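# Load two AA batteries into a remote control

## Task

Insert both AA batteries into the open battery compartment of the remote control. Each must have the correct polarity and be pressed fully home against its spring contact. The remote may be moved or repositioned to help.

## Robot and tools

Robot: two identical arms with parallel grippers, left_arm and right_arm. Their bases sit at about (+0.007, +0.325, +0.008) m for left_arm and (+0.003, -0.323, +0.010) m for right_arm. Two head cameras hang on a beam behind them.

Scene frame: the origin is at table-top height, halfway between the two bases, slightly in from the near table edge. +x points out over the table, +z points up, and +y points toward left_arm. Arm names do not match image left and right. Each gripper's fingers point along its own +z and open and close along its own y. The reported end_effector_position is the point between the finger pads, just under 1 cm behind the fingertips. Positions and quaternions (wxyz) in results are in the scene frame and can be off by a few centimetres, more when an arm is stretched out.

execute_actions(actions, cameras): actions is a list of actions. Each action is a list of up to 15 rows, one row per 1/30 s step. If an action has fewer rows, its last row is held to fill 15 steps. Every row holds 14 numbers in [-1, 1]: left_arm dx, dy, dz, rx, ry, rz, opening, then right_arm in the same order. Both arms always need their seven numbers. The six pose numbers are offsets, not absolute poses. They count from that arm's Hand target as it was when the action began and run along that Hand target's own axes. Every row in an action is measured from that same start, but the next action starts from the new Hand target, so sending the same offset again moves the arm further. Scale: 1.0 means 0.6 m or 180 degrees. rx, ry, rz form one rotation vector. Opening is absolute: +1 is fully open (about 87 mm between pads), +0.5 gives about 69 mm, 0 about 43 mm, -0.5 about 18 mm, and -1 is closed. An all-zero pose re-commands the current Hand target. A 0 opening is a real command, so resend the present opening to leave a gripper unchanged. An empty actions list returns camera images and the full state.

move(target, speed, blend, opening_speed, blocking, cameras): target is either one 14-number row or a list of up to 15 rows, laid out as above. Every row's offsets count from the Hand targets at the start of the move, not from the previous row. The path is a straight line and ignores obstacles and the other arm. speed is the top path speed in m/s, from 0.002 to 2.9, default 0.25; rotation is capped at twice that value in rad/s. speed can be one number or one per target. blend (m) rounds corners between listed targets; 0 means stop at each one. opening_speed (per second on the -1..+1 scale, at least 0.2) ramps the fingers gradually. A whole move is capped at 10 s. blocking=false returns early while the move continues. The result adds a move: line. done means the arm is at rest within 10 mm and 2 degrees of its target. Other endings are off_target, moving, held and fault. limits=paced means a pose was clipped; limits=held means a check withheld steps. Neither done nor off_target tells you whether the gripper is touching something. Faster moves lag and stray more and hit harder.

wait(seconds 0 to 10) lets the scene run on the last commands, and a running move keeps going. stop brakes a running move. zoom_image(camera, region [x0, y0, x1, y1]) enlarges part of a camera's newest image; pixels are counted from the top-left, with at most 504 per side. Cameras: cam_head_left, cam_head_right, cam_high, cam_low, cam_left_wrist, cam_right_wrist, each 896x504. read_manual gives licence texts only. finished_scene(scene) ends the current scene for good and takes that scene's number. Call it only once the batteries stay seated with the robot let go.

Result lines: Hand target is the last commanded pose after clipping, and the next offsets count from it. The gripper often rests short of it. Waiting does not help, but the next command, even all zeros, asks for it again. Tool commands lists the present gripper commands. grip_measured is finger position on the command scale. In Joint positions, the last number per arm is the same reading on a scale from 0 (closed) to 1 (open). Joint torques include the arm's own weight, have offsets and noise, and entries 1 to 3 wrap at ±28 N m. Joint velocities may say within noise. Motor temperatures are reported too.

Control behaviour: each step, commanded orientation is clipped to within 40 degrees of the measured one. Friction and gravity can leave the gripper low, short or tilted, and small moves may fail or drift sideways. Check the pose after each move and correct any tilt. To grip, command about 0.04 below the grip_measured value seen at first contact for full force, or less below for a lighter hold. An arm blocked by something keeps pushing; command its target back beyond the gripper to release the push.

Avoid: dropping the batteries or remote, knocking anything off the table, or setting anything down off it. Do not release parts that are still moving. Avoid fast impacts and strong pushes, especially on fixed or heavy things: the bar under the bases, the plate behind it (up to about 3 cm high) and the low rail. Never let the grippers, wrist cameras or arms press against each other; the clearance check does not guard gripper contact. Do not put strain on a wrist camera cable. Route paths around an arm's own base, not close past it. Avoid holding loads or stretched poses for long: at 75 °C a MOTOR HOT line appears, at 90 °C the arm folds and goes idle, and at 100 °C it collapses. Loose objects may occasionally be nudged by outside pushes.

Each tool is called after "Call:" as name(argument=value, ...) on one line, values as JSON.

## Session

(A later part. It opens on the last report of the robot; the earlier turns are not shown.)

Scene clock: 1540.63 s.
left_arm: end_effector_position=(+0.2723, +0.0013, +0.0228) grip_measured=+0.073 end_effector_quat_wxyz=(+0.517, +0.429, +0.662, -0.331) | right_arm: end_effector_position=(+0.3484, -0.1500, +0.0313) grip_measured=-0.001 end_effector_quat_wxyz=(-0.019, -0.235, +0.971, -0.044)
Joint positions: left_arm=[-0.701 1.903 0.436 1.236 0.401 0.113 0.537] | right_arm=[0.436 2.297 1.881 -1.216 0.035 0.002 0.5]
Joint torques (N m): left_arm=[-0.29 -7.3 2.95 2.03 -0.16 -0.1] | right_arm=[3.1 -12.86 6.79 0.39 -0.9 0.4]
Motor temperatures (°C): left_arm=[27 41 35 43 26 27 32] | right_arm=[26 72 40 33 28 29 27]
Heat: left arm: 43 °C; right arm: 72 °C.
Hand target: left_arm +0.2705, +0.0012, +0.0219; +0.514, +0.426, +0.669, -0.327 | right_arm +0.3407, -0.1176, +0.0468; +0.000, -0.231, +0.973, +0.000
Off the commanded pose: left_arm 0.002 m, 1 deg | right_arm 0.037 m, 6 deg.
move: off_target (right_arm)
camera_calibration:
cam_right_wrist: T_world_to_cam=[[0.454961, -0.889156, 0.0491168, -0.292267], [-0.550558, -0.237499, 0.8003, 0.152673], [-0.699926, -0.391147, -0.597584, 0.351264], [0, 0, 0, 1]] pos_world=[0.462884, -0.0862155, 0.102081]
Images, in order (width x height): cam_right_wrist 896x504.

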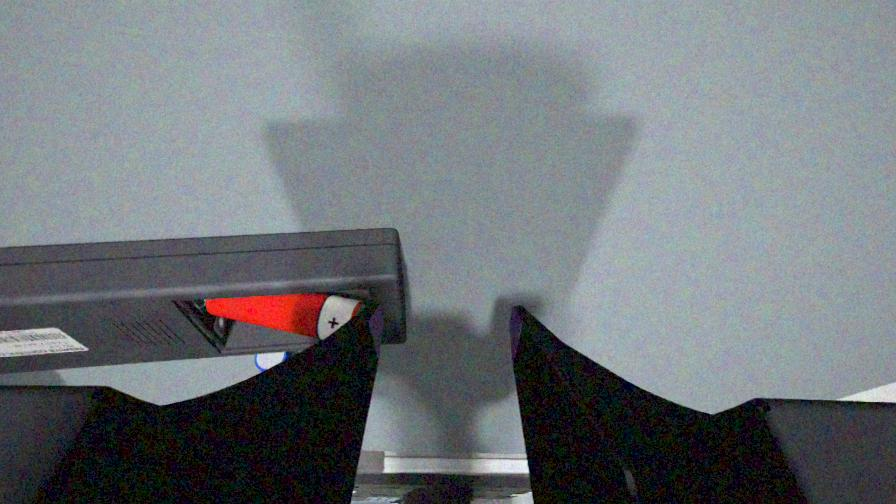

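Call:
move(target=[0,0,0,0,0,0,0.0,0,0.03,0.022,0,0,0,0.0], speed=0.15, cameras=["cam_right_wrist"])

Call:
zoom_image(camera="cam_right_wrist", region=[260, 200, 460, 380])

Scene clock: 1571.27 s.
left_arm: end_effector_position=(+0.2718, +0.0020, +0.0228) grip_measured=+0.073 end_effector_quat_wxyz=(+0.518, +0.429, +0.662, -0.331) | right_arm: end_effector_position=(+0.3471, -0.1469, +0.0315) grip_measured=-0.001 end_effector_quat_wxyz=(-0.013, -0.236, +0.969, -0.066)
Joint positions: left_arm=[-0.701 1.903 0.431 1.242 0.399 0.112 0.537] | right_arm=[0.462 2.297 1.881 -1.216 0.08 0.027 0.5]
Joint torques (N m): left_arm=[-0.35 -7.36 3.33 1.99 -0.13 -0.09] | right_arm=[4.36 -11.51 5.08 0.67 -1.38 0.53]
Motor temperatures (°C): left_arm=[27 41 35 44 26 27 32] | right_arm=[27 75 40 32 29 29 27]
Heat: left arm: 44 °C; right arm: 75 °C. Fold the right arm in close to its base, or ease its load, before you think long.
Hand target: left_arm +0.2705, +0.0012, +0.0219; +0.514, +0.426, +0.669, -0.327 | right_arm +0.3326, -0.1015, +0.0336; +0.000, -0.231, +0.973, +0.000
Off the commanded pose: left_arm 0.002 m, 1 deg | right_arm 0.048 m, 8 deg.
MOTOR HOT: joint 2 (shoulder) of the right arm reports 75 °C; the controller's stop level is 90 °C. To cool a motor, set the load down, stop pushing, or move to a pose that needs little force.
move: off_target (right_arm)
camera_calibration:
cam_right_wrist: T_world_to_cam=[[0.456943, -0.884438, 0.0947191, -0.290325], [-0.567757, -0.208031, 0.796477, 0.162904], [-0.68473, -0.417722, -0.597205, 0.34245], [0, 0, 0, 1]] pos_world=[0.459638, -0.0798364, 0.102263]
Images, in order (width x height): cam_right_wrist 896x504.

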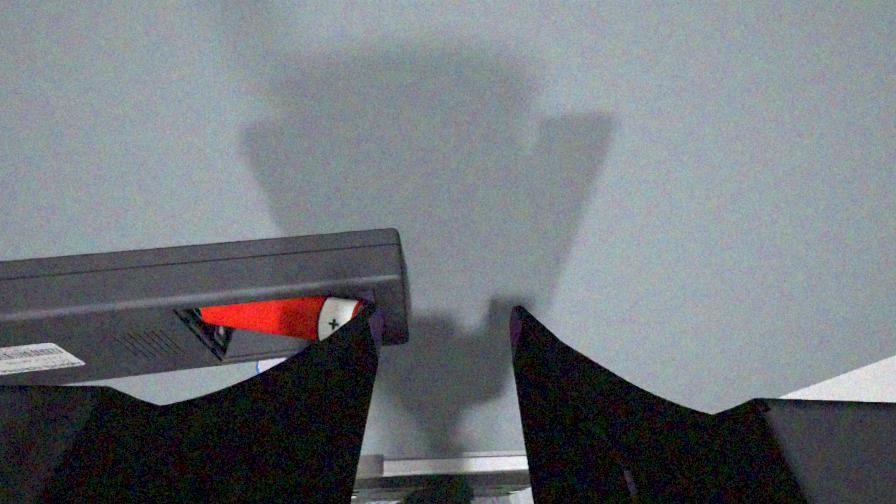

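Scaled by 2.520 from the camera's 896x504 image, which has a finer 1280x720 frame.

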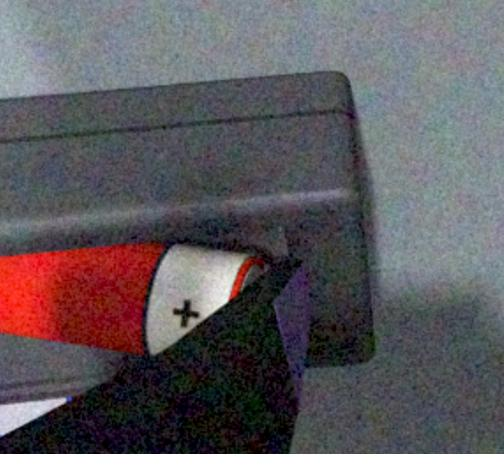

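Call:
move(target=[[0,0,0,0,0,0,0.0,0.0142,-0.1298,-0.0273,0,0,0,0.0],[0,0,0,0,0,0,0.0,0.2342,-0.1592,-0.2773,0,0,0,0.0]], speed=[0.12,0.25], blend=0.02, cameras=["cam_right_wrist"])

Scene clock: 1583.43 s.
left_arm: end_effector_position=(+0.2668, -0.0027, +0.0232) grip_measured=+0.073 end_effector_quat_wxyz=(+0.516, +0.434, +0.658, -0.335) | right_arm: end_effector_position=(+0.2521, -0.2415, +0.1926) grip_measured=+0.000 end_effector_quat_wxyz=(+0.008, -0.232, +0.973, +0.010)
Joint positions: left_arm=[-0.718 1.903 0.433 1.242 0.399 0.112 0.537] | right_arm=[0.237 1.713 1.694 -1.545 -0.06 -0.19 0.5]
Joint torques (N m): left_arm=[0.43 -7.35 3.19 1.98 -0.12 -0.09] | right_arm=[-0.81 -7.23 6.28 0.32 0.18 -0.15]
Motor temperatures (°C): left_arm=[27 41 36 43 26 27 32] | right_arm=[27 73 40 32 29 29 27]
Heat: left arm: 43 °C; right arm: 73 °C. Fold the right arm in close to its base, or ease its load, before you think long.
Hand target: left_arm +0.2705, +0.0012, +0.0219; +0.514, +0.426, +0.669, -0.327 | right_arm +0.2500, -0.2498, +0.2001; +0.000, -0.231, +0.973, +0.000
Off the commanded pose: left_arm 0.006 m, 2 deg | right_arm 0.011 m, 2 deg.
MOTOR HOT: still on. Joint 2 (shoulder) of the right arm reports 73 °C.
joint sent to its limit (right arm) — joint 4 (wrist pitch), lower limit. The joint targets still meet the commanded pose.
move: off_target (right_arm)
camera_calibration:
cam_right_wrist: T_world_to_cam=[[0.449231, -0.892302, -0.0445912, -0.31891], [-0.57431, -0.32665, 0.750645, -0.0572372], [-0.684368, -0.311604, -0.6592, 0.371639], [0, 0, 0, 1]] pos_world=[0.36473, -0.187456, 0.273729]
Images, in order (width x height): cam_right_wrist 896x504.

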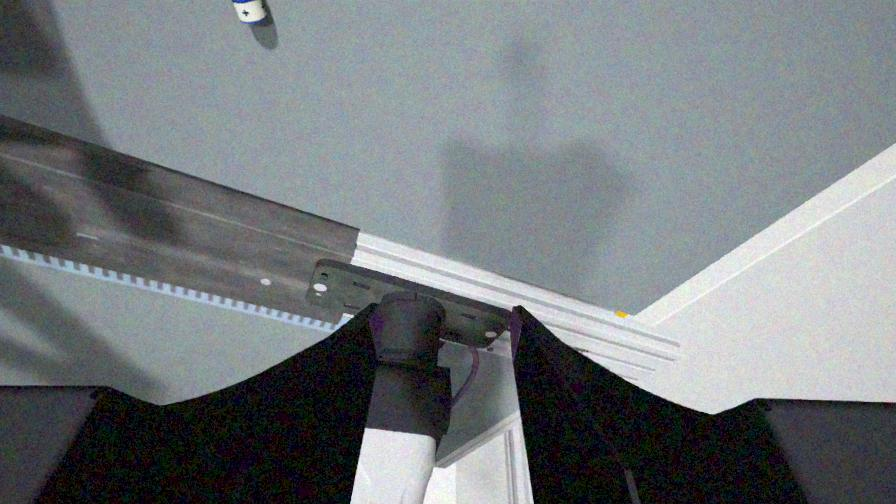

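Call:
move(target=[0,0,0,0,0,0,0.0,-0.1678,0.1114,0.1167,0.0042,-0.2778,0.009,-0.3], speed=0.3, cameras=["cam_right_wrist"])

Call:
zoom_image(camera="cam_right_wrist", region=[300, 60, 640, 320])

Scene clock: 1615.40 s.
left_arm: end_effector_position=(+0.2668, -0.0027, +0.0232) grip_measured=+0.073 end_effector_quat_wxyz=(+0.516, +0.434, +0.658, -0.335) | right_arm: end_effector_position=(+0.3001, -0.1473, +0.1190) grip_measured=-0.300 end_effector_quat_wxyz=(+0.383, -0.208, +0.895, +0.090)
Joint positions: left_arm=[-0.718 1.903 0.433 1.242 0.399 0.112 0.537] | right_arm=[0.478 1.295 0.832 -0.3 0.014 0.074 0.35]
Joint torques (N m): left_arm=[0.47 -7.28 3.22 1.99 -0.12 -0.1] | right_arm=[0.46 -4.66 6.63 2.2 0.27 0.06]
Motor temperatures (°C): left_arm=[27 41 36 42 26 27 32] | right_arm=[26 61 39 33 29 29 27]
Heat: left arm: 42 °C; right arm: 61 °C.
Hand target: left_arm +0.2705, +0.0012, +0.0219; +0.514, +0.426, +0.669, -0.327 | right_arm +0.3099, -0.1450, +0.1300; +0.412, -0.196, +0.885, +0.091
Off the commanded pose: left_arm 0.006 m, 2 deg | right_arm 0.015 m, 4 deg.
MOTOR HOT: cleared for the motors of the right arm.
move: off_target (right_arm)
camera_calibration:
cam_right_wrist: T_world_to_cam=[[0.458045, -0.888602, -0.0241221, -0.264243], [-0.886526, -0.458633, 0.0610536, 0.212669], [-0.0653155, -0.00658044, -0.997843, 0.284761], [0, 0, 0, 1]] pos_world=[0.328171, -0.135396, 0.264789]
Images, in order (width x height): cam_right_wrist 896x504.

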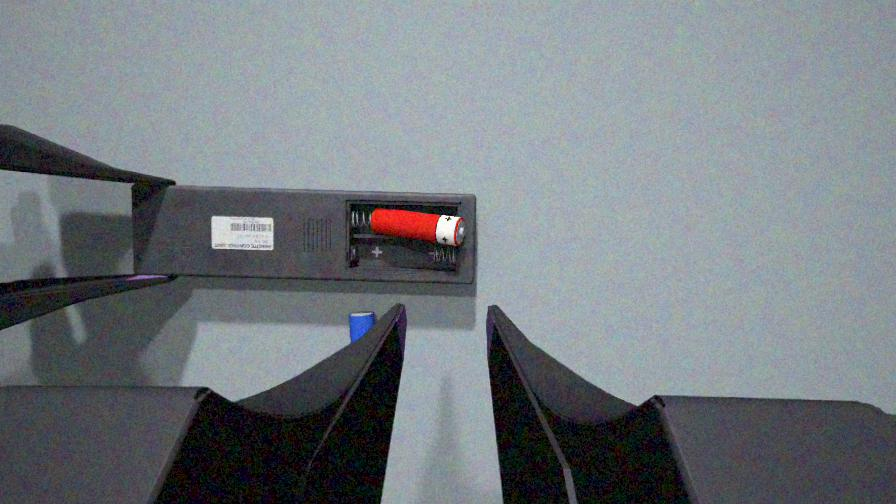

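Scaled by 1.482 from the camera's 896x504 image, which has a finer 1280x720 frame.

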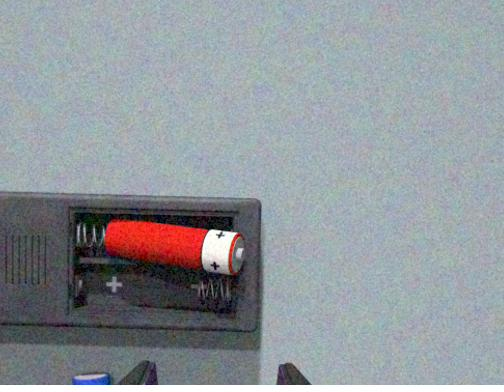

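Call:
move(target=[0,0,0,0,0,0,0.0,0.019,0.0043,0.0885,0.2698,0.153,0.4235,-0.2], speed=0.4, cameras=["cam_right_wrist"])

Call:
zoom_image(camera="cam_right_wrist", region=[330, 140, 570, 400])

Scene clock: 1663.93 s.
left_arm: end_effector_position=(+0.2668, -0.0027, +0.0232) grip_measured=+0.073 end_effector_quat_wxyz=(+0.516, +0.434, +0.658, -0.335) | right_arm: end_effector_position=(+0.3335, -0.1294, +0.0787) grip_measured=-0.200 end_effector_quat_wxyz=(+0.116, +0.513, +0.847, -0.081)
Joint positions: left_arm=[-0.718 1.903 0.433 1.242 0.399 0.112 0.537] | right_arm=[0.484 2.038 1.694 -1.258 0.24 1.618 0.4]
Joint torques (N m): left_arm=[0.4 -7.35 3.22 1.97 -0.13 -0.08] | right_arm=[-0.96 -8.1 8.75 0.15 -0.03 0.1]
Motor temperatures (°C): left_arm=[27 41 36 42 26 27 32] | right_arm=[26 52 40 42 29 29 27]
Heat: left arm: 42 °C; right arm: 52 °C.
Hand target: left_arm +0.2705, +0.0012, +0.0219; +0.514, +0.426, +0.669, -0.327 | right_arm +0.3391, -0.1286, +0.0871; +0.110, +0.527, +0.839, -0.070
Off the commanded pose: left_arm 0.006 m, 2 deg | right_arm 0.010 m, 2 deg.
move: done
camera_calibration:
cam_right_wrist: T_world_to_cam=[[-0.885146, -0.465213, -0.00961323, 0.23699], [-0.39172, 0.733845, 0.555001, 0.203456], [-0.251139, 0.495023, -0.831794, 0.360728], [0, 0, 0, 1]] pos_world=[0.380062, -0.217623, 0.189411]
Images, in order (width x height): cam_right_wrist 896x504.

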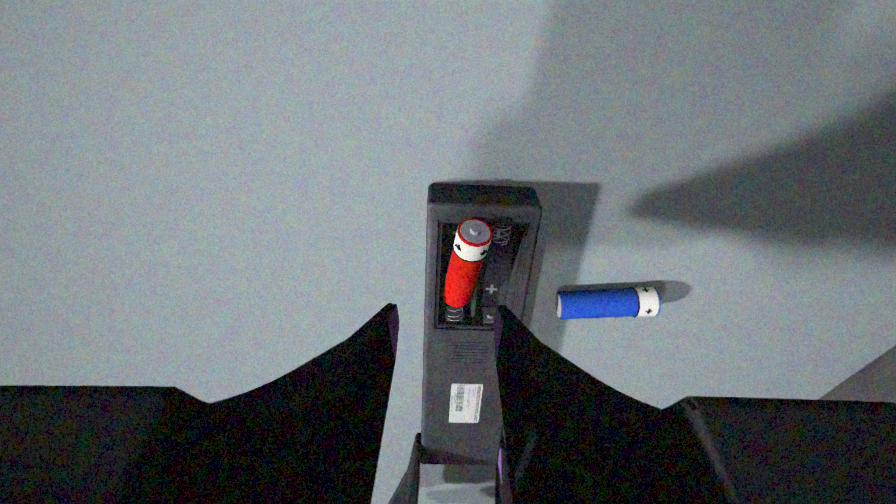

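Scaled by 1.938 from the camera's 896x504 image, which has a finer 1280x720 frame.

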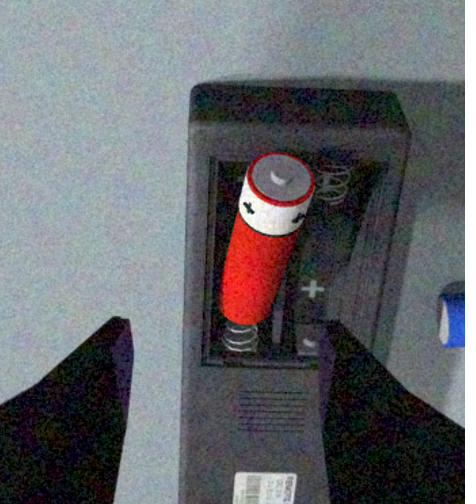

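Call:
move(target=[0,0,0,0,0,0,0,0.0091,-0.0029,0.0354,0,0,0,-0.2], speed=0.06, cameras=["cam_right_wrist"])

Scene clock: 1708.17 s.
left_arm: end_effector_position=(+0.2668, -0.0027, +0.0232) grip_measured=+0.073 end_effector_quat_wxyz=(+0.516, +0.434, +0.658, -0.335) | right_arm: end_effector_position=(+0.3316, -0.1311, +0.0640) grip_measured=-0.200 end_effector_quat_wxyz=(+0.113, +0.513, +0.847, -0.085)
Joint positions: left_arm=[-0.718 1.903 0.433 1.242 0.399 0.112 0.537] | right_arm=[0.484 2.045 1.646 -1.213 0.239 1.62 0.4]
Joint torques (N m): left_arm=[0.47 -7.3 3.25 1.98 -0.11 -0.09] | right_arm=[-0.73 -8.4 5.41 0.51 -0.02 0.09]
Motor temperatures (°C): left_arm=[27 41 36 42 26 27 32] | right_arm=[26 55 41 35 29 29 27]
Heat: left arm: 42 °C; right arm: 55 °C.
Hand target: left_arm +0.2705, +0.0012, +0.0219; +0.514, +0.426, +0.669, -0.327 | right_arm +0.3376, -0.1295, +0.0652; +0.110, +0.528, +0.839, -0.070
Off the commanded pose: left_arm 0.006 m, 2 deg | right_arm 0.006 m, 3 deg.
move: off_target (right_arm)
camera_calibration:
cam_right_wrist: T_world_to_cam=[[-0.886433, -0.462858, -0.000029701, 0.234442], [-0.384951, 0.737196, 0.555298, 0.210179], [-0.257002, 0.492246, -0.831652, 0.350404], [0, 0, 0, 1]] pos_world=[0.378781, -0.218915, 0.174709]
Images, in order (width x height): cam_right_wrist 896x504.

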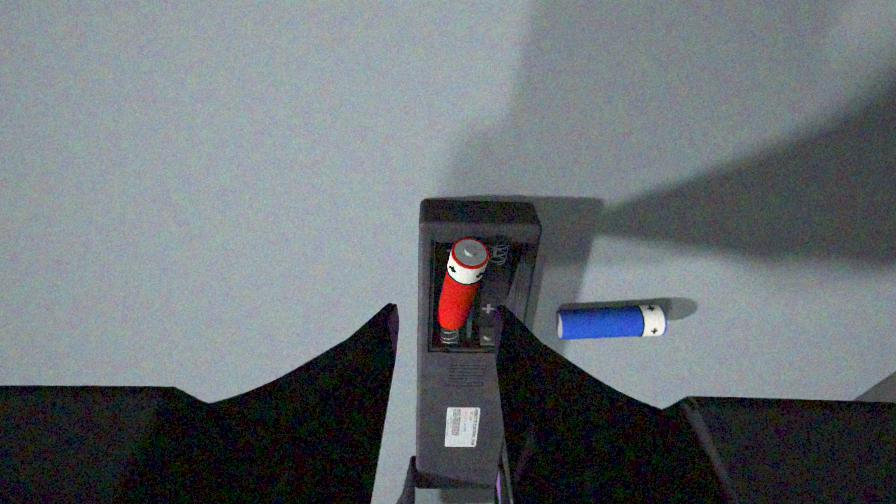

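Call:
zoom_image(camera="cam_right_wrist", region=[390, 190, 570, 370])

Scaled by 2.800 from the camera's 896x504 image, which has a finer 1280x720 frame.

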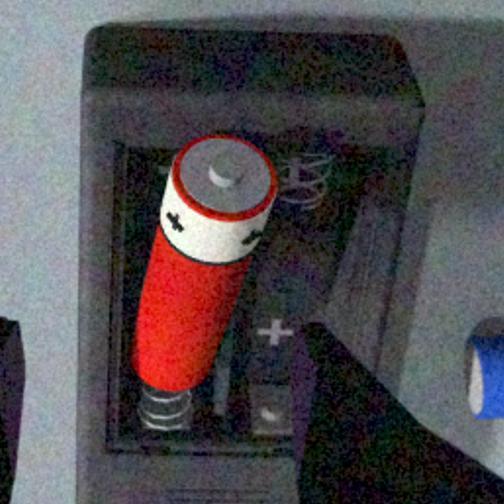

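Call:
move(target=[0,0,0,0,0,0,0,0.0112,-0.0016,0.0418,0,0,0,-0.2], speed=0.06, cameras=["cam_right_wrist"])

Call:
zoom_image(camera="cam_right_wrist", region=[390, 190, 570, 370])

Scene clock: 1740.83 s.
left_arm: end_effector_position=(+0.2668, -0.0027, +0.0232) grip_measured=+0.073 end_effector_quat_wxyz=(+0.516, +0.434, +0.658, -0.335) | right_arm: end_effector_position=(+0.3310, -0.1326, +0.0376) grip_measured=-0.200 end_effector_quat_wxyz=(+0.112, +0.514, +0.846, -0.086)
Joint positions: left_arm=[-0.718 1.903 0.433 1.242 0.399 0.112 0.537] | right_arm=[0.484 2.064 1.566 -1.118 0.238 1.623 0.4]
Joint torques (N m): left_arm=[0.43 -7.3 3.23 1.97 -0.12 -0.09] | right_arm=[-0.51 -8.47 5.33 0.5 -0.03 0.1]
Heat: left arm: 42 °C; right arm: 54 °C.
Hand target: left_arm +0.2705, +0.0012, +0.0219; +0.514, +0.426, +0.669, -0.327 | right_arm +0.3368, -0.1300, +0.0392; +0.110, +0.528, +0.839, -0.070
Off the commanded pose: left_arm 0.006 m, 2 deg | right_arm 0.007 m, 3 deg.
move: off_target (right_arm)
camera_calibration:
cam_right_wrist: T_world_to_cam=[[-0.887838, -0.460153, 0.00160171, 0.233924], [-0.381857, 0.738704, 0.555429, 0.225023], [-0.256766, 0.49252, -0.831562, 0.328981], [0, 0, 0, 1]] pos_world=[0.378085, -0.220614, 0.148209]
Images, in order (width x height): cam_right_wrist 896x504.

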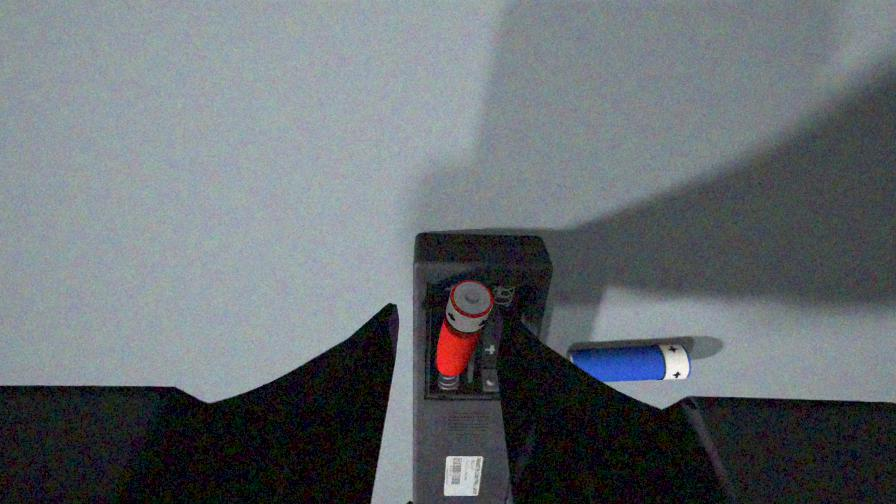

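Scaled by 2.800 from the camera's 896x504 image, which has a finer 1280x720 frame.

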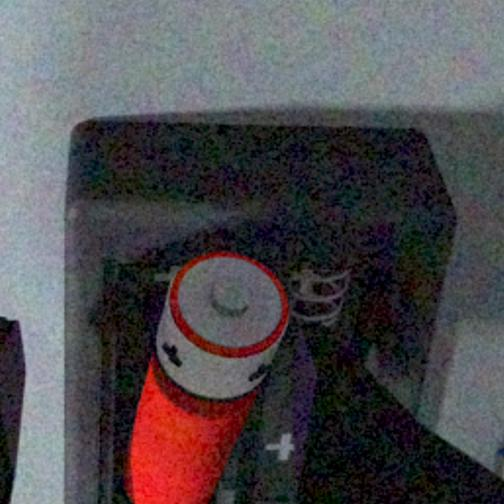

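Call:
move(target=[0,0,0,0,0,0,0,0,-0.006,0,0,0,0,-0.2], speed=0.06)

Scene clock: 1758.97 s.
left_arm: end_effector_position=(+0.2668, -0.0027, +0.0232) grip_measured=+0.073 end_effector_quat_wxyz=(+0.516, +0.434, +0.658, -0.335) | right_arm: end_effector_position=(+0.3274, -0.1349, +0.0333) grip_measured=-0.200 end_effector_quat_wxyz=(+0.109, +0.514, +0.846, -0.091)
Joint positions: left_arm=[-0.718 1.903 0.433 1.242 0.399 0.112 0.537] | right_arm=[0.484 2.064 1.548 -1.111 0.238 1.623 0.4]
Joint torques (N m): left_arm=[0.38 -7.32 3.25 1.98 -0.11 -0.09] | right_arm=[-0.43 -9.51 5.19 0.47 -0.03 0.09]
Heat: left arm: 42 °C; right arm: 54 °C.
Hand target: left_arm +0.2705, +0.0012, +0.0219; +0.514, +0.426, +0.669, -0.327 | right_arm +0.3335, -0.1316, +0.0392; +0.110, +0.528, +0.839, -0.070
Off the commanded pose: left_arm 0.006 m, 2 deg | right_arm 0.009 m, 3 deg.
move: off_target (right_arm)

Call:
execute_actions(actions=[], cameras=["cam_right_wrist"])

Call:
zoom_image(camera="cam_right_wrist", region=[380, 220, 560, 400])

Scene clock: 1763.20 s.
left_arm: end_effector_position=(+0.2668, -0.0027, +0.0232) grip_measured=+0.073 end_effector_quat_wxyz=(+0.516, +0.434, +0.658, -0.335) | right_arm: end_effector_position=(+0.3274, -0.1349, +0.0333) grip_measured=-0.200 end_effector_quat_wxyz=(+0.109, +0.514, +0.846, -0.091)
Joint positions: left_arm=[-0.718 1.903 0.433 1.242 0.399 0.112 0.537] | right_arm=[0.484 2.064 1.548 -1.111 0.238 1.623 0.4]
Joint velocities: within noise
Joint torques (N m): left_arm=[0.38 -7.31 3.19 1.97 -0.13 -0.09] | right_arm=[-0.44 -9.5 5.2 0.47 -0.02 0.09]
Motor temperatures (°C): left_arm=[27 42 35 42 26 27 32] | right_arm=[26 54 40 34 28 29 27]
Heat: left arm: 42 °C; right arm: 54 °C.
Hand target: left_arm +0.2705, +0.0012, +0.0219; +0.514, +0.426, +0.669, -0.327 | right_arm +0.3335, -0.1316, +0.0392; +0.110, +0.528, +0.839, -0.070
Tool commands: left_gripper/opening=+0.0 right_gripper/opening=-0.2
Off the commanded pose: left_arm 0.006 m, 2 deg | right_arm 0.009 m, 3 deg.
camera_calibration:
cam_right_wrist: T_world_to_cam=[[-0.888145, -0.45937, 0.0133556, 0.229597], [-0.375588, 0.742293, 0.554918, 0.226156], [-0.264827, 0.487832, -0.831798, 0.327568], [0, 0, 0, 1]] pos_world=[0.375606, -0.222202, 0.143906]
Images, in order (width x height): cam_right_wrist 896x504.

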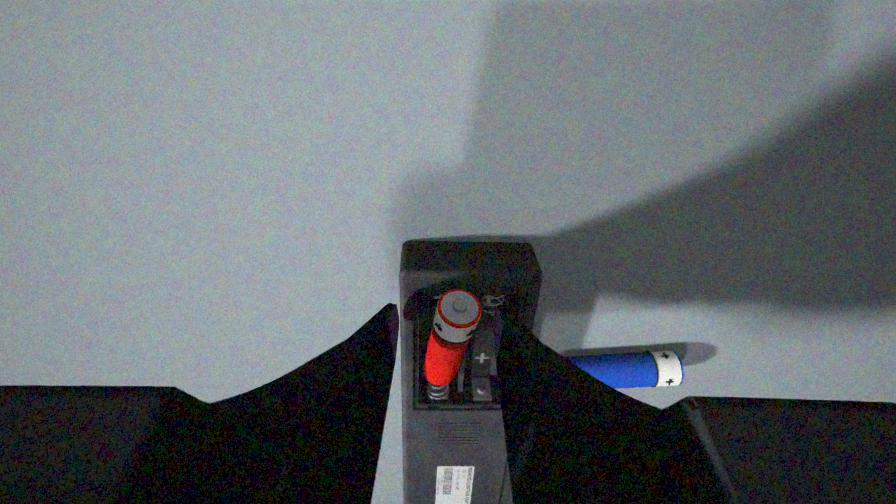

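Scaled by 2.800 from the camera's 896x504 image, which has a finer 1280x720 frame.

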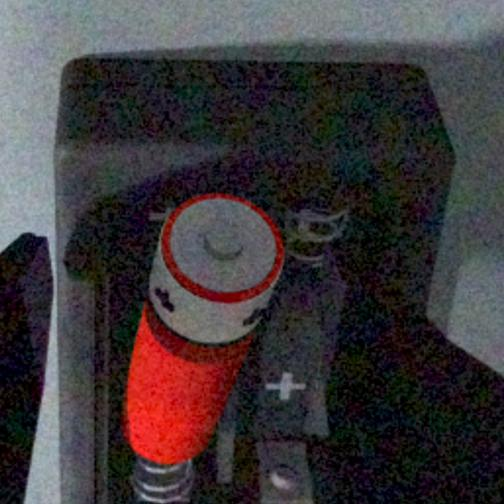

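Call:
move(target=[0,0,0,0,0,0,0,0,0.0083,0,0,0,0,-0.2], speed=0.06)

Scene clock: 1773.83 s.
left_arm: end_effector_position=(+0.2668, -0.0027, +0.0232) grip_measured=+0.073 end_effector_quat_wxyz=(+0.516, +0.434, +0.658, -0.335) | right_arm: end_effector_position=(+0.3274, -0.1349, +0.0333) grip_measured=-0.200 end_effector_quat_wxyz=(+0.109, +0.514, +0.846, -0.091)
Joint positions: left_arm=[-0.718 1.903 0.433 1.242 0.399 0.112 0.537] | right_arm=[0.484 2.064 1.548 -1.111 0.238 1.623 0.4]
Joint torques (N m): left_arm=[0.42 -7.2 3.15 1.98 -0.11 -0.09] | right_arm=[-0.57 -8.1 7.73 0.4 -0.02 0.09]
Heat: left arm: 42 °C; right arm: 54 °C.
Hand target: left_arm +0.2705, +0.0012, +0.0219; +0.514, +0.426, +0.669, -0.327 | right_arm +0.3380, -0.1294, +0.0392; +0.110, +0.528, +0.839, -0.070
Off the commanded pose: left_arm 0.006 m, 2 deg | right_arm 0.013 m, 3 deg.
move: off_target (right_arm)

Call:
move(target=[0,0,0,0,0,0,0,0,0.005,0,0,0,0,-0.2], speed=0.06)

Call:
execute_actions(actions=[], cameras=["cam_right_wrist"])

Call:
zoom_image(camera="cam_right_wrist", region=[380, 220, 560, 400])

Scene clock: 1780.33 s.
left_arm: end_effector_position=(+0.2668, -0.0027, +0.0232) grip_measured=+0.073 end_effector_quat_wxyz=(+0.516, +0.434, +0.658, -0.335) | right_arm: end_effector_position=(+0.3292, -0.1340, +0.0315) grip_measured=-0.200 end_effector_quat_wxyz=(+0.109, +0.514, +0.846, -0.092)
Joint positions: left_arm=[-0.718 1.903 0.433 1.242 0.399 0.112 0.537] | right_arm=[0.484 2.075 1.557 -1.111 0.238 1.623 0.4]
Joint torques (N m): left_arm=[0.39 -7.32 3.17 1.96 -0.11 -0.1] | right_arm=[-0.64 -8.23 8.46 0.34 -0.01 0.08]
Heat: left arm: 42 °C; right arm: 54 °C.
Hand target: left_arm +0.2705, +0.0012, +0.0219; +0.514, +0.426, +0.669, -0.327 | right_arm +0.3407, -0.1281, +0.0392; +0.110, +0.528, +0.839, -0.070
Off the commanded pose: left_arm 0.006 m, 2 deg | right_arm 0.015 m, 3 deg.
move: off_target (right_arm)

Scene clock: 1780.33 s.
left_arm: end_effector_position=(+0.2668, -0.0027, +0.0232) grip_measured=+0.073 end_effector_quat_wxyz=(+0.516, +0.434, +0.658, -0.335) | right_arm: end_effector_position=(+0.3292, -0.1340, +0.0315) grip_measured=-0.200 end_effector_quat_wxyz=(+0.109, +0.514, +0.846, -0.092)
Joint positions: left_arm=[-0.718 1.903 0.433 1.242 0.399 0.112 0.537] | right_arm=[0.484 2.075 1.557 -1.111 0.238 1.623 0.4]
Joint velocities: within noise
Joint torques (N m): left_arm=[0.39 -7.32 3.17 1.96 -0.11 -0.1] | right_arm=[-0.64 -8.23 8.46 0.34 -0.01 0.08]
Motor temperatures (°C): left_arm=[27 42 35 42 26 27 32] | right_arm=[26 54 40 34 28 29 27]
Heat: left arm: 42 °C; right arm: 54 °C.
Hand target: left_arm +0.2705, +0.0012, +0.0219; +0.514, +0.426, +0.669, -0.327 | right_arm +0.3407, -0.1281, +0.0392; +0.110, +0.528, +0.839, -0.070
Tool commands: left_gripper/opening=+0.0 right_gripper/opening=-0.2
Off the commanded pose: left_arm 0.006 m, 2 deg | right_arm 0.015 m, 3 deg.
camera_calibration:
cam_right_wrist: T_world_to_cam=[[-0.888139, -0.459332, 0.0149313, 0.231552], [-0.374819, 0.742764, 0.554808, 0.226901], [-0.265932, 0.48715, -0.831844, 0.326442], [0, 0, 0, 1]] pos_world=[0.377508, -0.221201, 0.142205]
Images, in order (width x height): cam_right_wrist 896x504.

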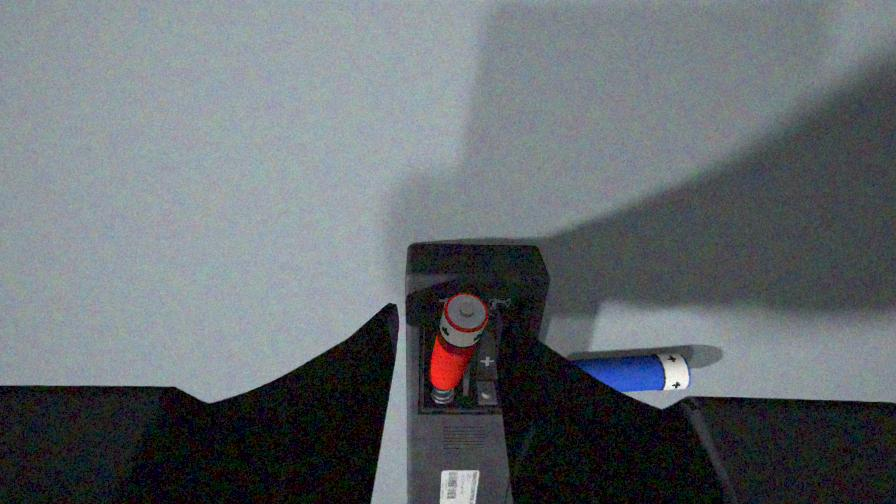

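Scaled by 2.800 from the camera's 896x504 image, which has a finer 1280x720 frame.

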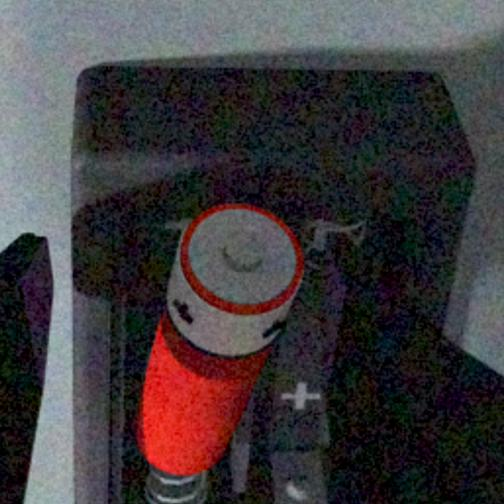

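Call:
move(target=[0,0,0,0,0,0,0,0,0,0,0,0,0,-0.8], opening_speed=1.0, cameras=["cam_right_wrist"])

Call:
zoom_image(camera="cam_right_wrist", region=[380, 220, 560, 400])

Scene clock: 1792.07 s.
left_arm: end_effector_position=(+0.2668, -0.0027, +0.0232) grip_measured=+0.073 end_effector_quat_wxyz=(+0.516, +0.434, +0.658, -0.335) | right_arm: end_effector_position=(+0.3306, -0.1331, +0.0317) grip_measured=-0.602 end_effector_quat_wxyz=(+0.110, +0.515, +0.846, -0.090)
Joint positions: left_arm=[-0.718 1.903 0.433 1.242 0.399 0.112 0.537] | right_arm=[0.484 2.076 1.56 -1.108 0.238 1.625 0.199]
Joint torques (N m): left_arm=[0.47 -7.24 3.21 1.97 -0.12 -0.09] | right_arm=[-0.59 -8.28 8.23 0.32 -0.03 0.06]
Heat: left arm: 42 °C; right arm: 53 °C.
Hand target: left_arm +0.2705, +0.0012, +0.0219; +0.514, +0.426, +0.669, -0.327 | right_arm +0.3407, -0.1280, +0.0392; +0.110, +0.528, +0.839, -0.070
Off the commanded pose: left_arm 0.006 m, 2 deg | right_arm 0.014 m, 3 deg.
move: off_target (right_arm)
camera_calibration:
cam_right_wrist: T_world_to_cam=[[-0.888806, -0.458176, 0.00996411, 0.233695], [-0.376142, 0.741744, 0.555277, 0.226983], [-0.261806, 0.489786, -0.831606, 0.325483], [0, 0, 0, 1]] pos_world=[0.3783, -0.220706, 0.142307]
Images, in order (width x height): cam_right_wrist 896x504.

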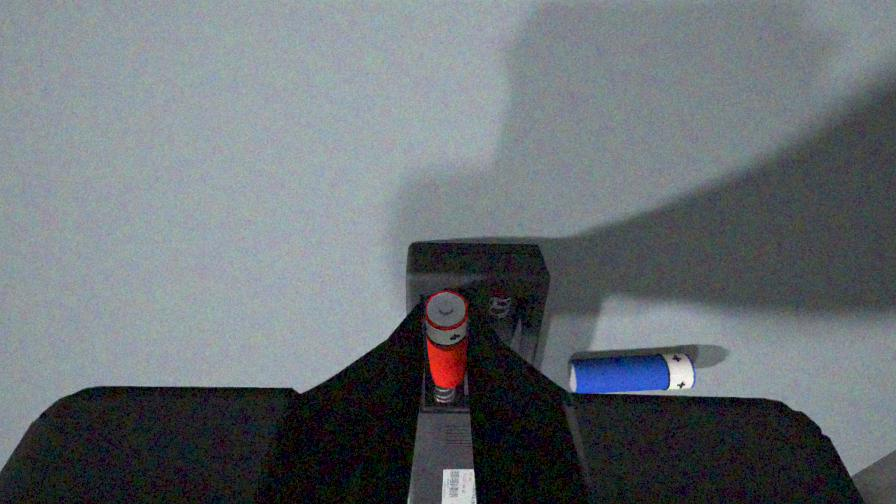

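Scaled by 2.800 from the camera's 896x504 image, which has a finer 1280x720 frame.

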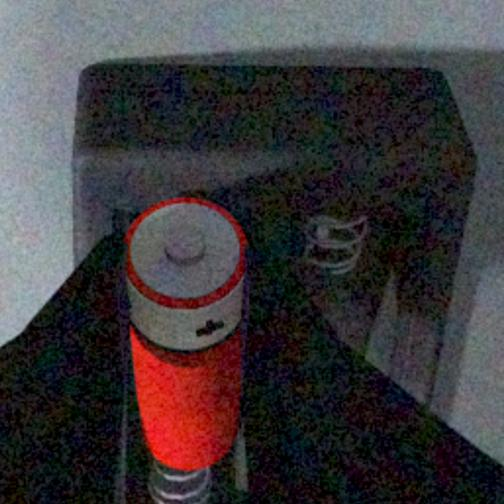

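Call:
move(target=[0,0,0,0,0,0,0,0.0289,-0.0066,-0.0077,0,0,0,-0.8], speed=0.06, cameras=["cam_right_wrist"])

Call:
zoom_image(camera="cam_right_wrist", region=[380, 220, 560, 400])

Scene clock: 1802.67 s.
left_arm: end_effector_position=(+0.2693, -0.0007, +0.0232) grip_measured=+0.073 end_effector_quat_wxyz=(+0.517, +0.431, +0.660, -0.333) | right_arm: end_effector_position=(+0.3288, -0.1273, +0.0314) grip_measured=-0.602 end_effector_quat_wxyz=(+0.113, +0.525, +0.839, -0.088)
Joint positions: left_arm=[-0.711 1.903 0.433 1.242 0.399 0.112 0.537] | right_arm=[0.501 2.076 1.56 -1.11 0.24 1.667 0.199]
Joint torques (N m): left_arm=[0.38 -7.3 3.22 1.98 -0.11 -0.09] | right_arm=[1.36 -8.8 7.46 0.24 -0.06 0.1]
Heat: left arm: 42 °C; right arm: 53 °C.
Hand target: left_arm +0.2705, +0.0012, +0.0219; +0.514, +0.426, +0.669, -0.327 | right_arm +0.3293, -0.1136, +0.0392; +0.110, +0.528, +0.839, -0.070
Off the commanded pose: left_arm 0.003 m, 2 deg | right_arm 0.016 m, 2 deg.
move: off_target (right_arm)
camera_calibration:
cam_right_wrist: T_world_to_cam=[[-0.899476, -0.436969, 0.0000738408, 0.24132], [-0.364285, 0.749954, 0.552146, 0.219427], [-0.241326, 0.496615, -0.833748, 0.316141], [0, 0, 0, 1]] pos_world=[0.373289, -0.216111, 0.142408]
Images, in order (width x height): cam_right_wrist 896x504.

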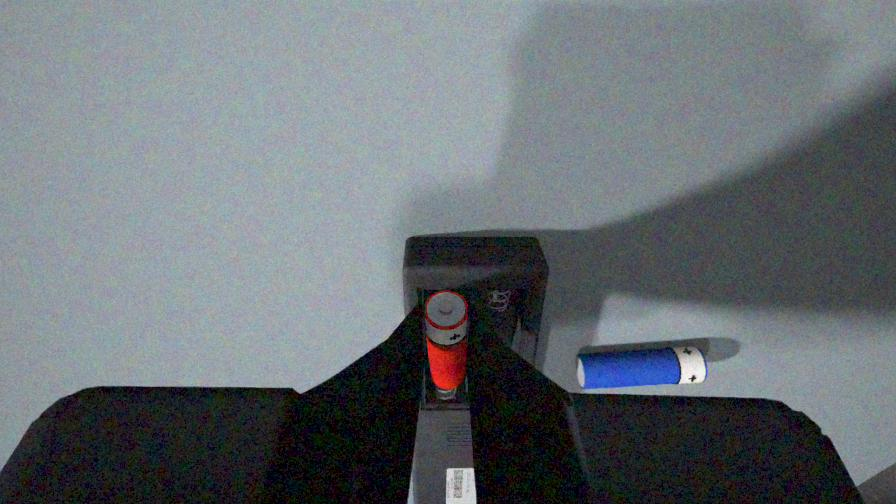

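Scaled by 2.800 from the camera's 896x504 image, which has a finer 1280x720 frame.

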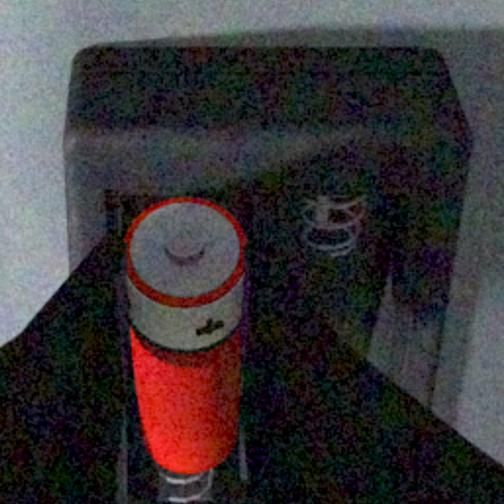

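Call:
move(target=[0,0,0,0,0,0,0,0.0158,0,0.0336,0,0.083,0,-0.8], speed=0.08, cameras=["cam_right_wrist"])

Call:
zoom_image(camera="cam_right_wrist", region=[380, 220, 560, 400])

Scene clock: 1817.00 s.
left_arm: end_effector_position=(+0.2698, -0.0003, +0.0232) grip_measured=+0.073 end_effector_quat_wxyz=(+0.518, +0.431, +0.660, -0.333) | right_arm: end_effector_position=(+0.3301, -0.1278, +0.0297) grip_measured=-0.602 end_effector_quat_wxyz=(+0.027, +0.536, +0.843, -0.029)
Joint positions: left_arm=[-0.709 1.903 0.433 1.242 0.399 0.112 0.537] | right_arm=[0.401 2.064 1.52 -1.052 0.035 1.576 0.199]
Joint torques (N m): left_arm=[0.39 -7.27 3.26 1.98 -0.15 -0.1] | right_arm=[0.66 -6.65 2.73 0.97 -0.78 -0.07]
Heat: left arm: 42 °C; right arm: 53 °C.
Hand target: left_arm +0.2705, +0.0012, +0.0219; +0.514, +0.426, +0.669, -0.327 | right_arm +0.3276, -0.1101, +0.0173; +0.000, +0.532, +0.847, +0.000
Off the commanded pose: left_arm 0.002 m, 1 deg | right_arm 0.022 m, 5 deg.
move: off_target (right_arm)
camera_calibration:
cam_right_wrist: T_world_to_cam=[[-0.906519, -0.422088, -0.00807399, 0.246702], [-0.301105, 0.633042, 0.713158, 0.180618], [-0.295904, 0.648922, -0.700957, 0.348877], [0, 0, 0, 1]] pos_world=[0.381259, -0.236603, 0.117731]
Images, in order (width x height): cam_right_wrist 896x504.

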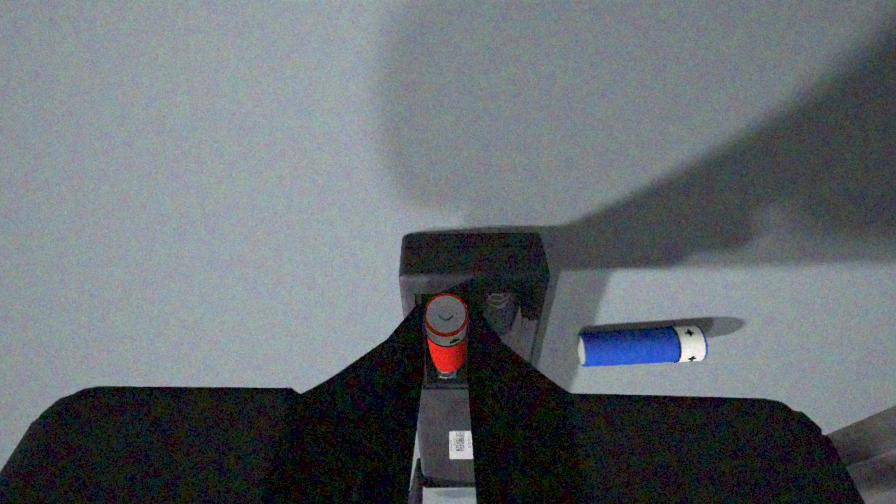

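Scaled by 2.800 from the camera's 896x504 image, which has a finer 1280x720 frame.

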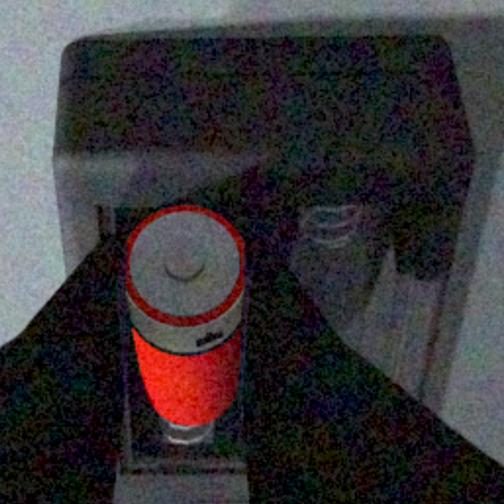

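Call:
move(target=[0,0,0,0,0,0,0,0,-0.0016,0.0083,-0.083,0,0,-0.8], speed=0.08, cameras=["cam_right_wrist"])

Call:
zoom_image(camera="cam_right_wrist", region=[380, 220, 560, 400])

Scene clock: 1834.53 s.
left_arm: end_effector_position=(+0.2709, +0.0003, +0.0231) grip_measured=+0.073 end_effector_quat_wxyz=(+0.519, +0.428, +0.662, -0.330) | right_arm: end_effector_position=(+0.3331, -0.1259, +0.0269) grip_measured=-0.598 end_effector_quat_wxyz=(+0.100, +0.531, +0.837, +0.091)
Joint positions: left_arm=[-0.709 1.903 0.433 1.242 0.391 0.11 0.537] | right_arm=[0.401 1.845 1.161 -0.63 0.032 1.575 0.201]
Joint torques (N m): left_arm=[0.35 -7.32 3.26 1.98 -0.05 -0.06] | right_arm=[0.81 -4.26 2.99 1.38 -0.72 0.05]
Heat: left arm: 42 °C; right arm: 53 °C.
Hand target: left_arm +0.2705, +0.0012, +0.0219; +0.514, +0.426, +0.669, -0.327 | right_arm +0.3267, -0.1105, +0.0123; +0.070, +0.528, +0.840, +0.110
Off the commanded pose: left_arm 0.002 m, 1 deg | right_arm 0.022 m, 4 deg.
move: off_target (right_arm)
camera_calibration:
cam_right_wrist: T_world_to_cam=[[-0.863678, -0.415266, -0.285683, 0.244251], [-0.486955, 0.541098, 0.685629, 0.233365], [-0.130136, 0.731278, -0.66955, 0.300857], [0, 0, 0, 1]] pos_world=[0.363745, -0.244854, 0.111215]
Images, in order (width x height): cam_right_wrist 896x504.

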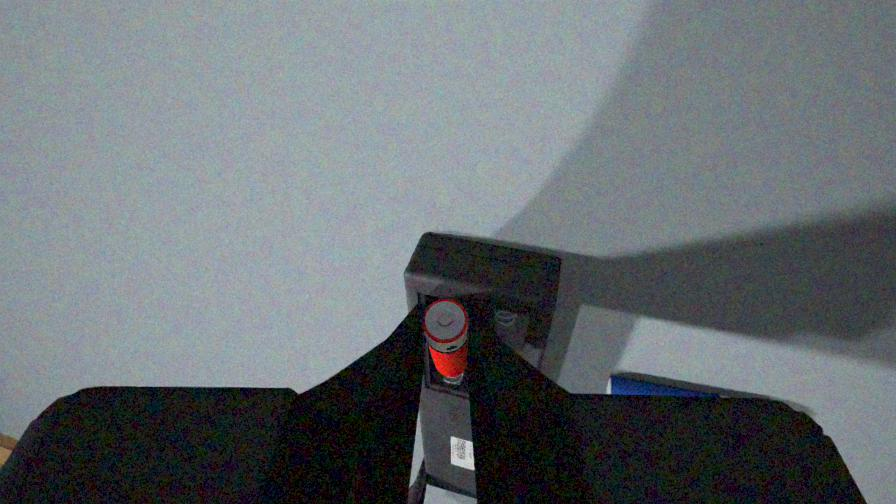

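Scaled by 2.800 from the camera's 896x504 image, which has a finer 1280x720 frame.

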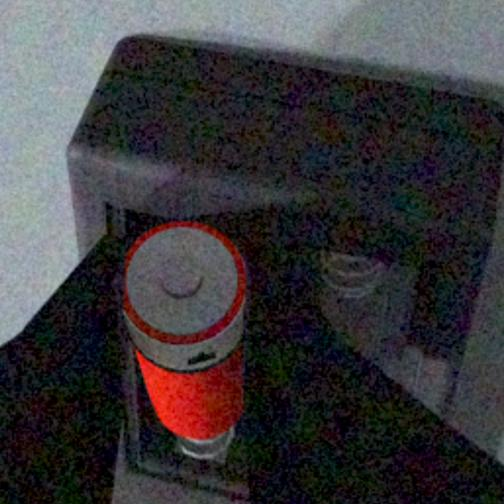

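Call:
move(target=[0,0,0,0,0,0,0,0,-0.0035,0.0129,-0.045,0.035,0,-0.8], speed=0.08, cameras=["cam_right_wrist"])

Call:
zoom_image(camera="cam_right_wrist", region=[380, 220, 560, 400])

Scene clock: 1861.13 s.
left_arm: end_effector_position=(+0.2778, +0.0048, +0.0228) grip_measured=+0.073 end_effector_quat_wxyz=(+0.524, +0.417, +0.670, -0.320) | right_arm: end_effector_position=(+0.3417, -0.1176, +0.0263) grip_measured=-0.592 end_effector_quat_wxyz=(+0.096, +0.512, +0.828, +0.205)
Joint positions: left_arm=[-0.7 1.903 0.433 1.243 0.364 0.103 0.537] | right_arm=[0.343 1.782 0.977 -0.321 -0.123 1.53 0.204]
Joint torques (N m): left_arm=[-0.46 -7.35 3.22 1.96 0.24 -0.02] | right_arm=[0.85 -2.95 2.7 1.35 -0.51 0.09]
Motor temperatures (°C): left_arm=[27 42 35 41 26 27 32] | right_arm=[26 49 38 36 29 29 28]
Heat: left arm: 42 °C; right arm: 49 °C.
Hand target: left_arm +0.2705, +0.0012, +0.0219; +0.514, +0.426, +0.669, -0.327 | right_arm +0.3267, -0.1105, +0.0043; +0.060, +0.514, +0.832, +0.197
Off the commanded pose: left_arm 0.008 m, 2 deg | right_arm 0.028 m, 4 deg.
move: off_target (right_arm)
camera_calibration:
cam_right_wrist: T_world_to_cam=[[-0.799943, -0.380961, -0.463638, 0.241955], [-0.592562, 0.3796, 0.710474, 0.249864], [-0.0946656, 0.843073, -0.529402, 0.292832], [0, 0, 0, 1]] pos_world=[0.369331, -0.249552, 0.0896832]
Images, in order (width x height): cam_right_wrist 896x504.

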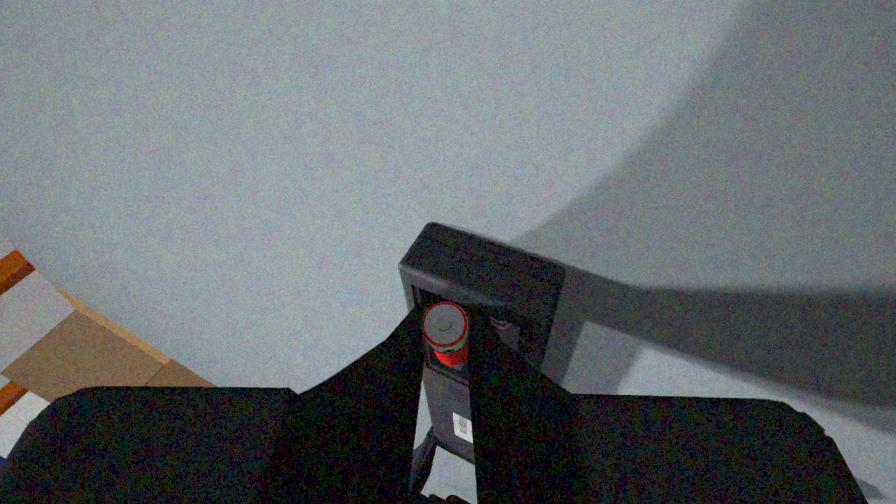

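Scaled by 2.800 from the camera's 896x504 image, which has a finer 1280x720 frame.

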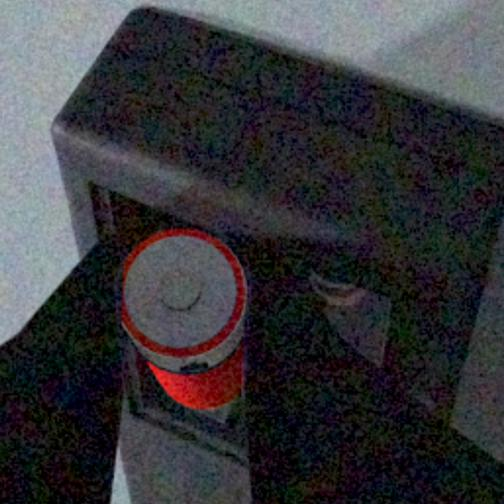

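Call:
move(target=[0,0,0,0,0,0,0,-0.01,0.0488,-0.0545,0.1275,-0.0878,-0.0134,-0.8], speed=0.08, cameras=["cam_right_wrist"])

Call:
zoom_image(camera="cam_right_wrist", region=[380, 220, 560, 400])

Scene clock: 1904.97 s.
left_arm: end_effector_position=(+0.2778, +0.0048, +0.0228) grip_measured=+0.073 end_effector_quat_wxyz=(+0.524, +0.417, +0.670, -0.320) | right_arm: end_effector_position=(+0.3426, -0.1169, +0.0379) grip_measured=-0.600 end_effector_quat_wxyz=(+0.071, +0.519, +0.850, -0.045)
Joint positions: left_arm=[-0.7 1.903 0.433 1.243 0.364 0.103 0.537] | right_arm=[0.453 2.101 1.622 -1.1 0.128 1.592 0.2]
Joint torques (N m): left_arm=[-0.55 -7.35 3.14 1.96 0.22 0] | right_arm=[0.61 -8.46 8.5 0.11 0.19 0.05]
Heat: left arm: 42 °C; right arm: 46 °C.
Hand target: left_arm +0.2705, +0.0012, +0.0218; +0.514, +0.426, +0.669, -0.327 | right_arm +0.3439, -0.1130, +0.0450; +0.074, +0.521, +0.849, -0.045
Off the commanded pose: left_arm 0.008 m, 2 deg | right_arm 0.008 m, 0 deg.
move: done
camera_calibration:
cam_right_wrist: T_world_to_cam=[[-0.888823, -0.457548, -0.0253795, 0.253154], [-0.364261, 0.67183, 0.644949, 0.200374], [-0.278044, 0.58249, -0.763804, 0.339671], [0, 0, 0, 1]] pos_world=[0.392441, -0.216641, 0.136636]
Images, in order (width x height): cam_right_wrist 896x504.

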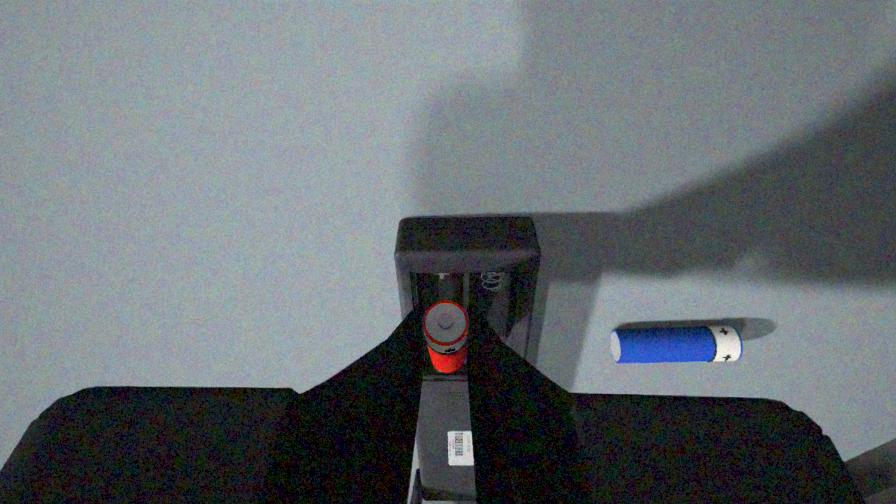

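Scaled by 2.800 from the camera's 896x504 image, which has a finer 1280x720 frame.

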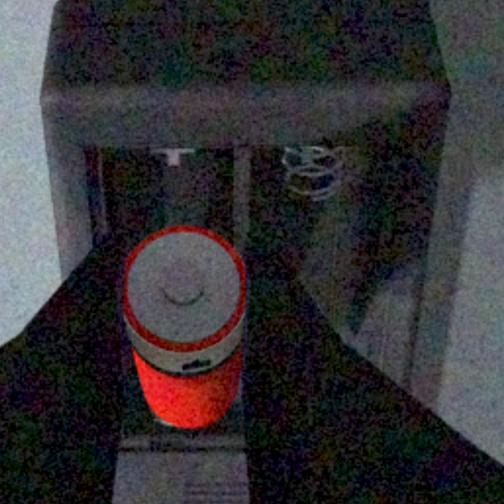

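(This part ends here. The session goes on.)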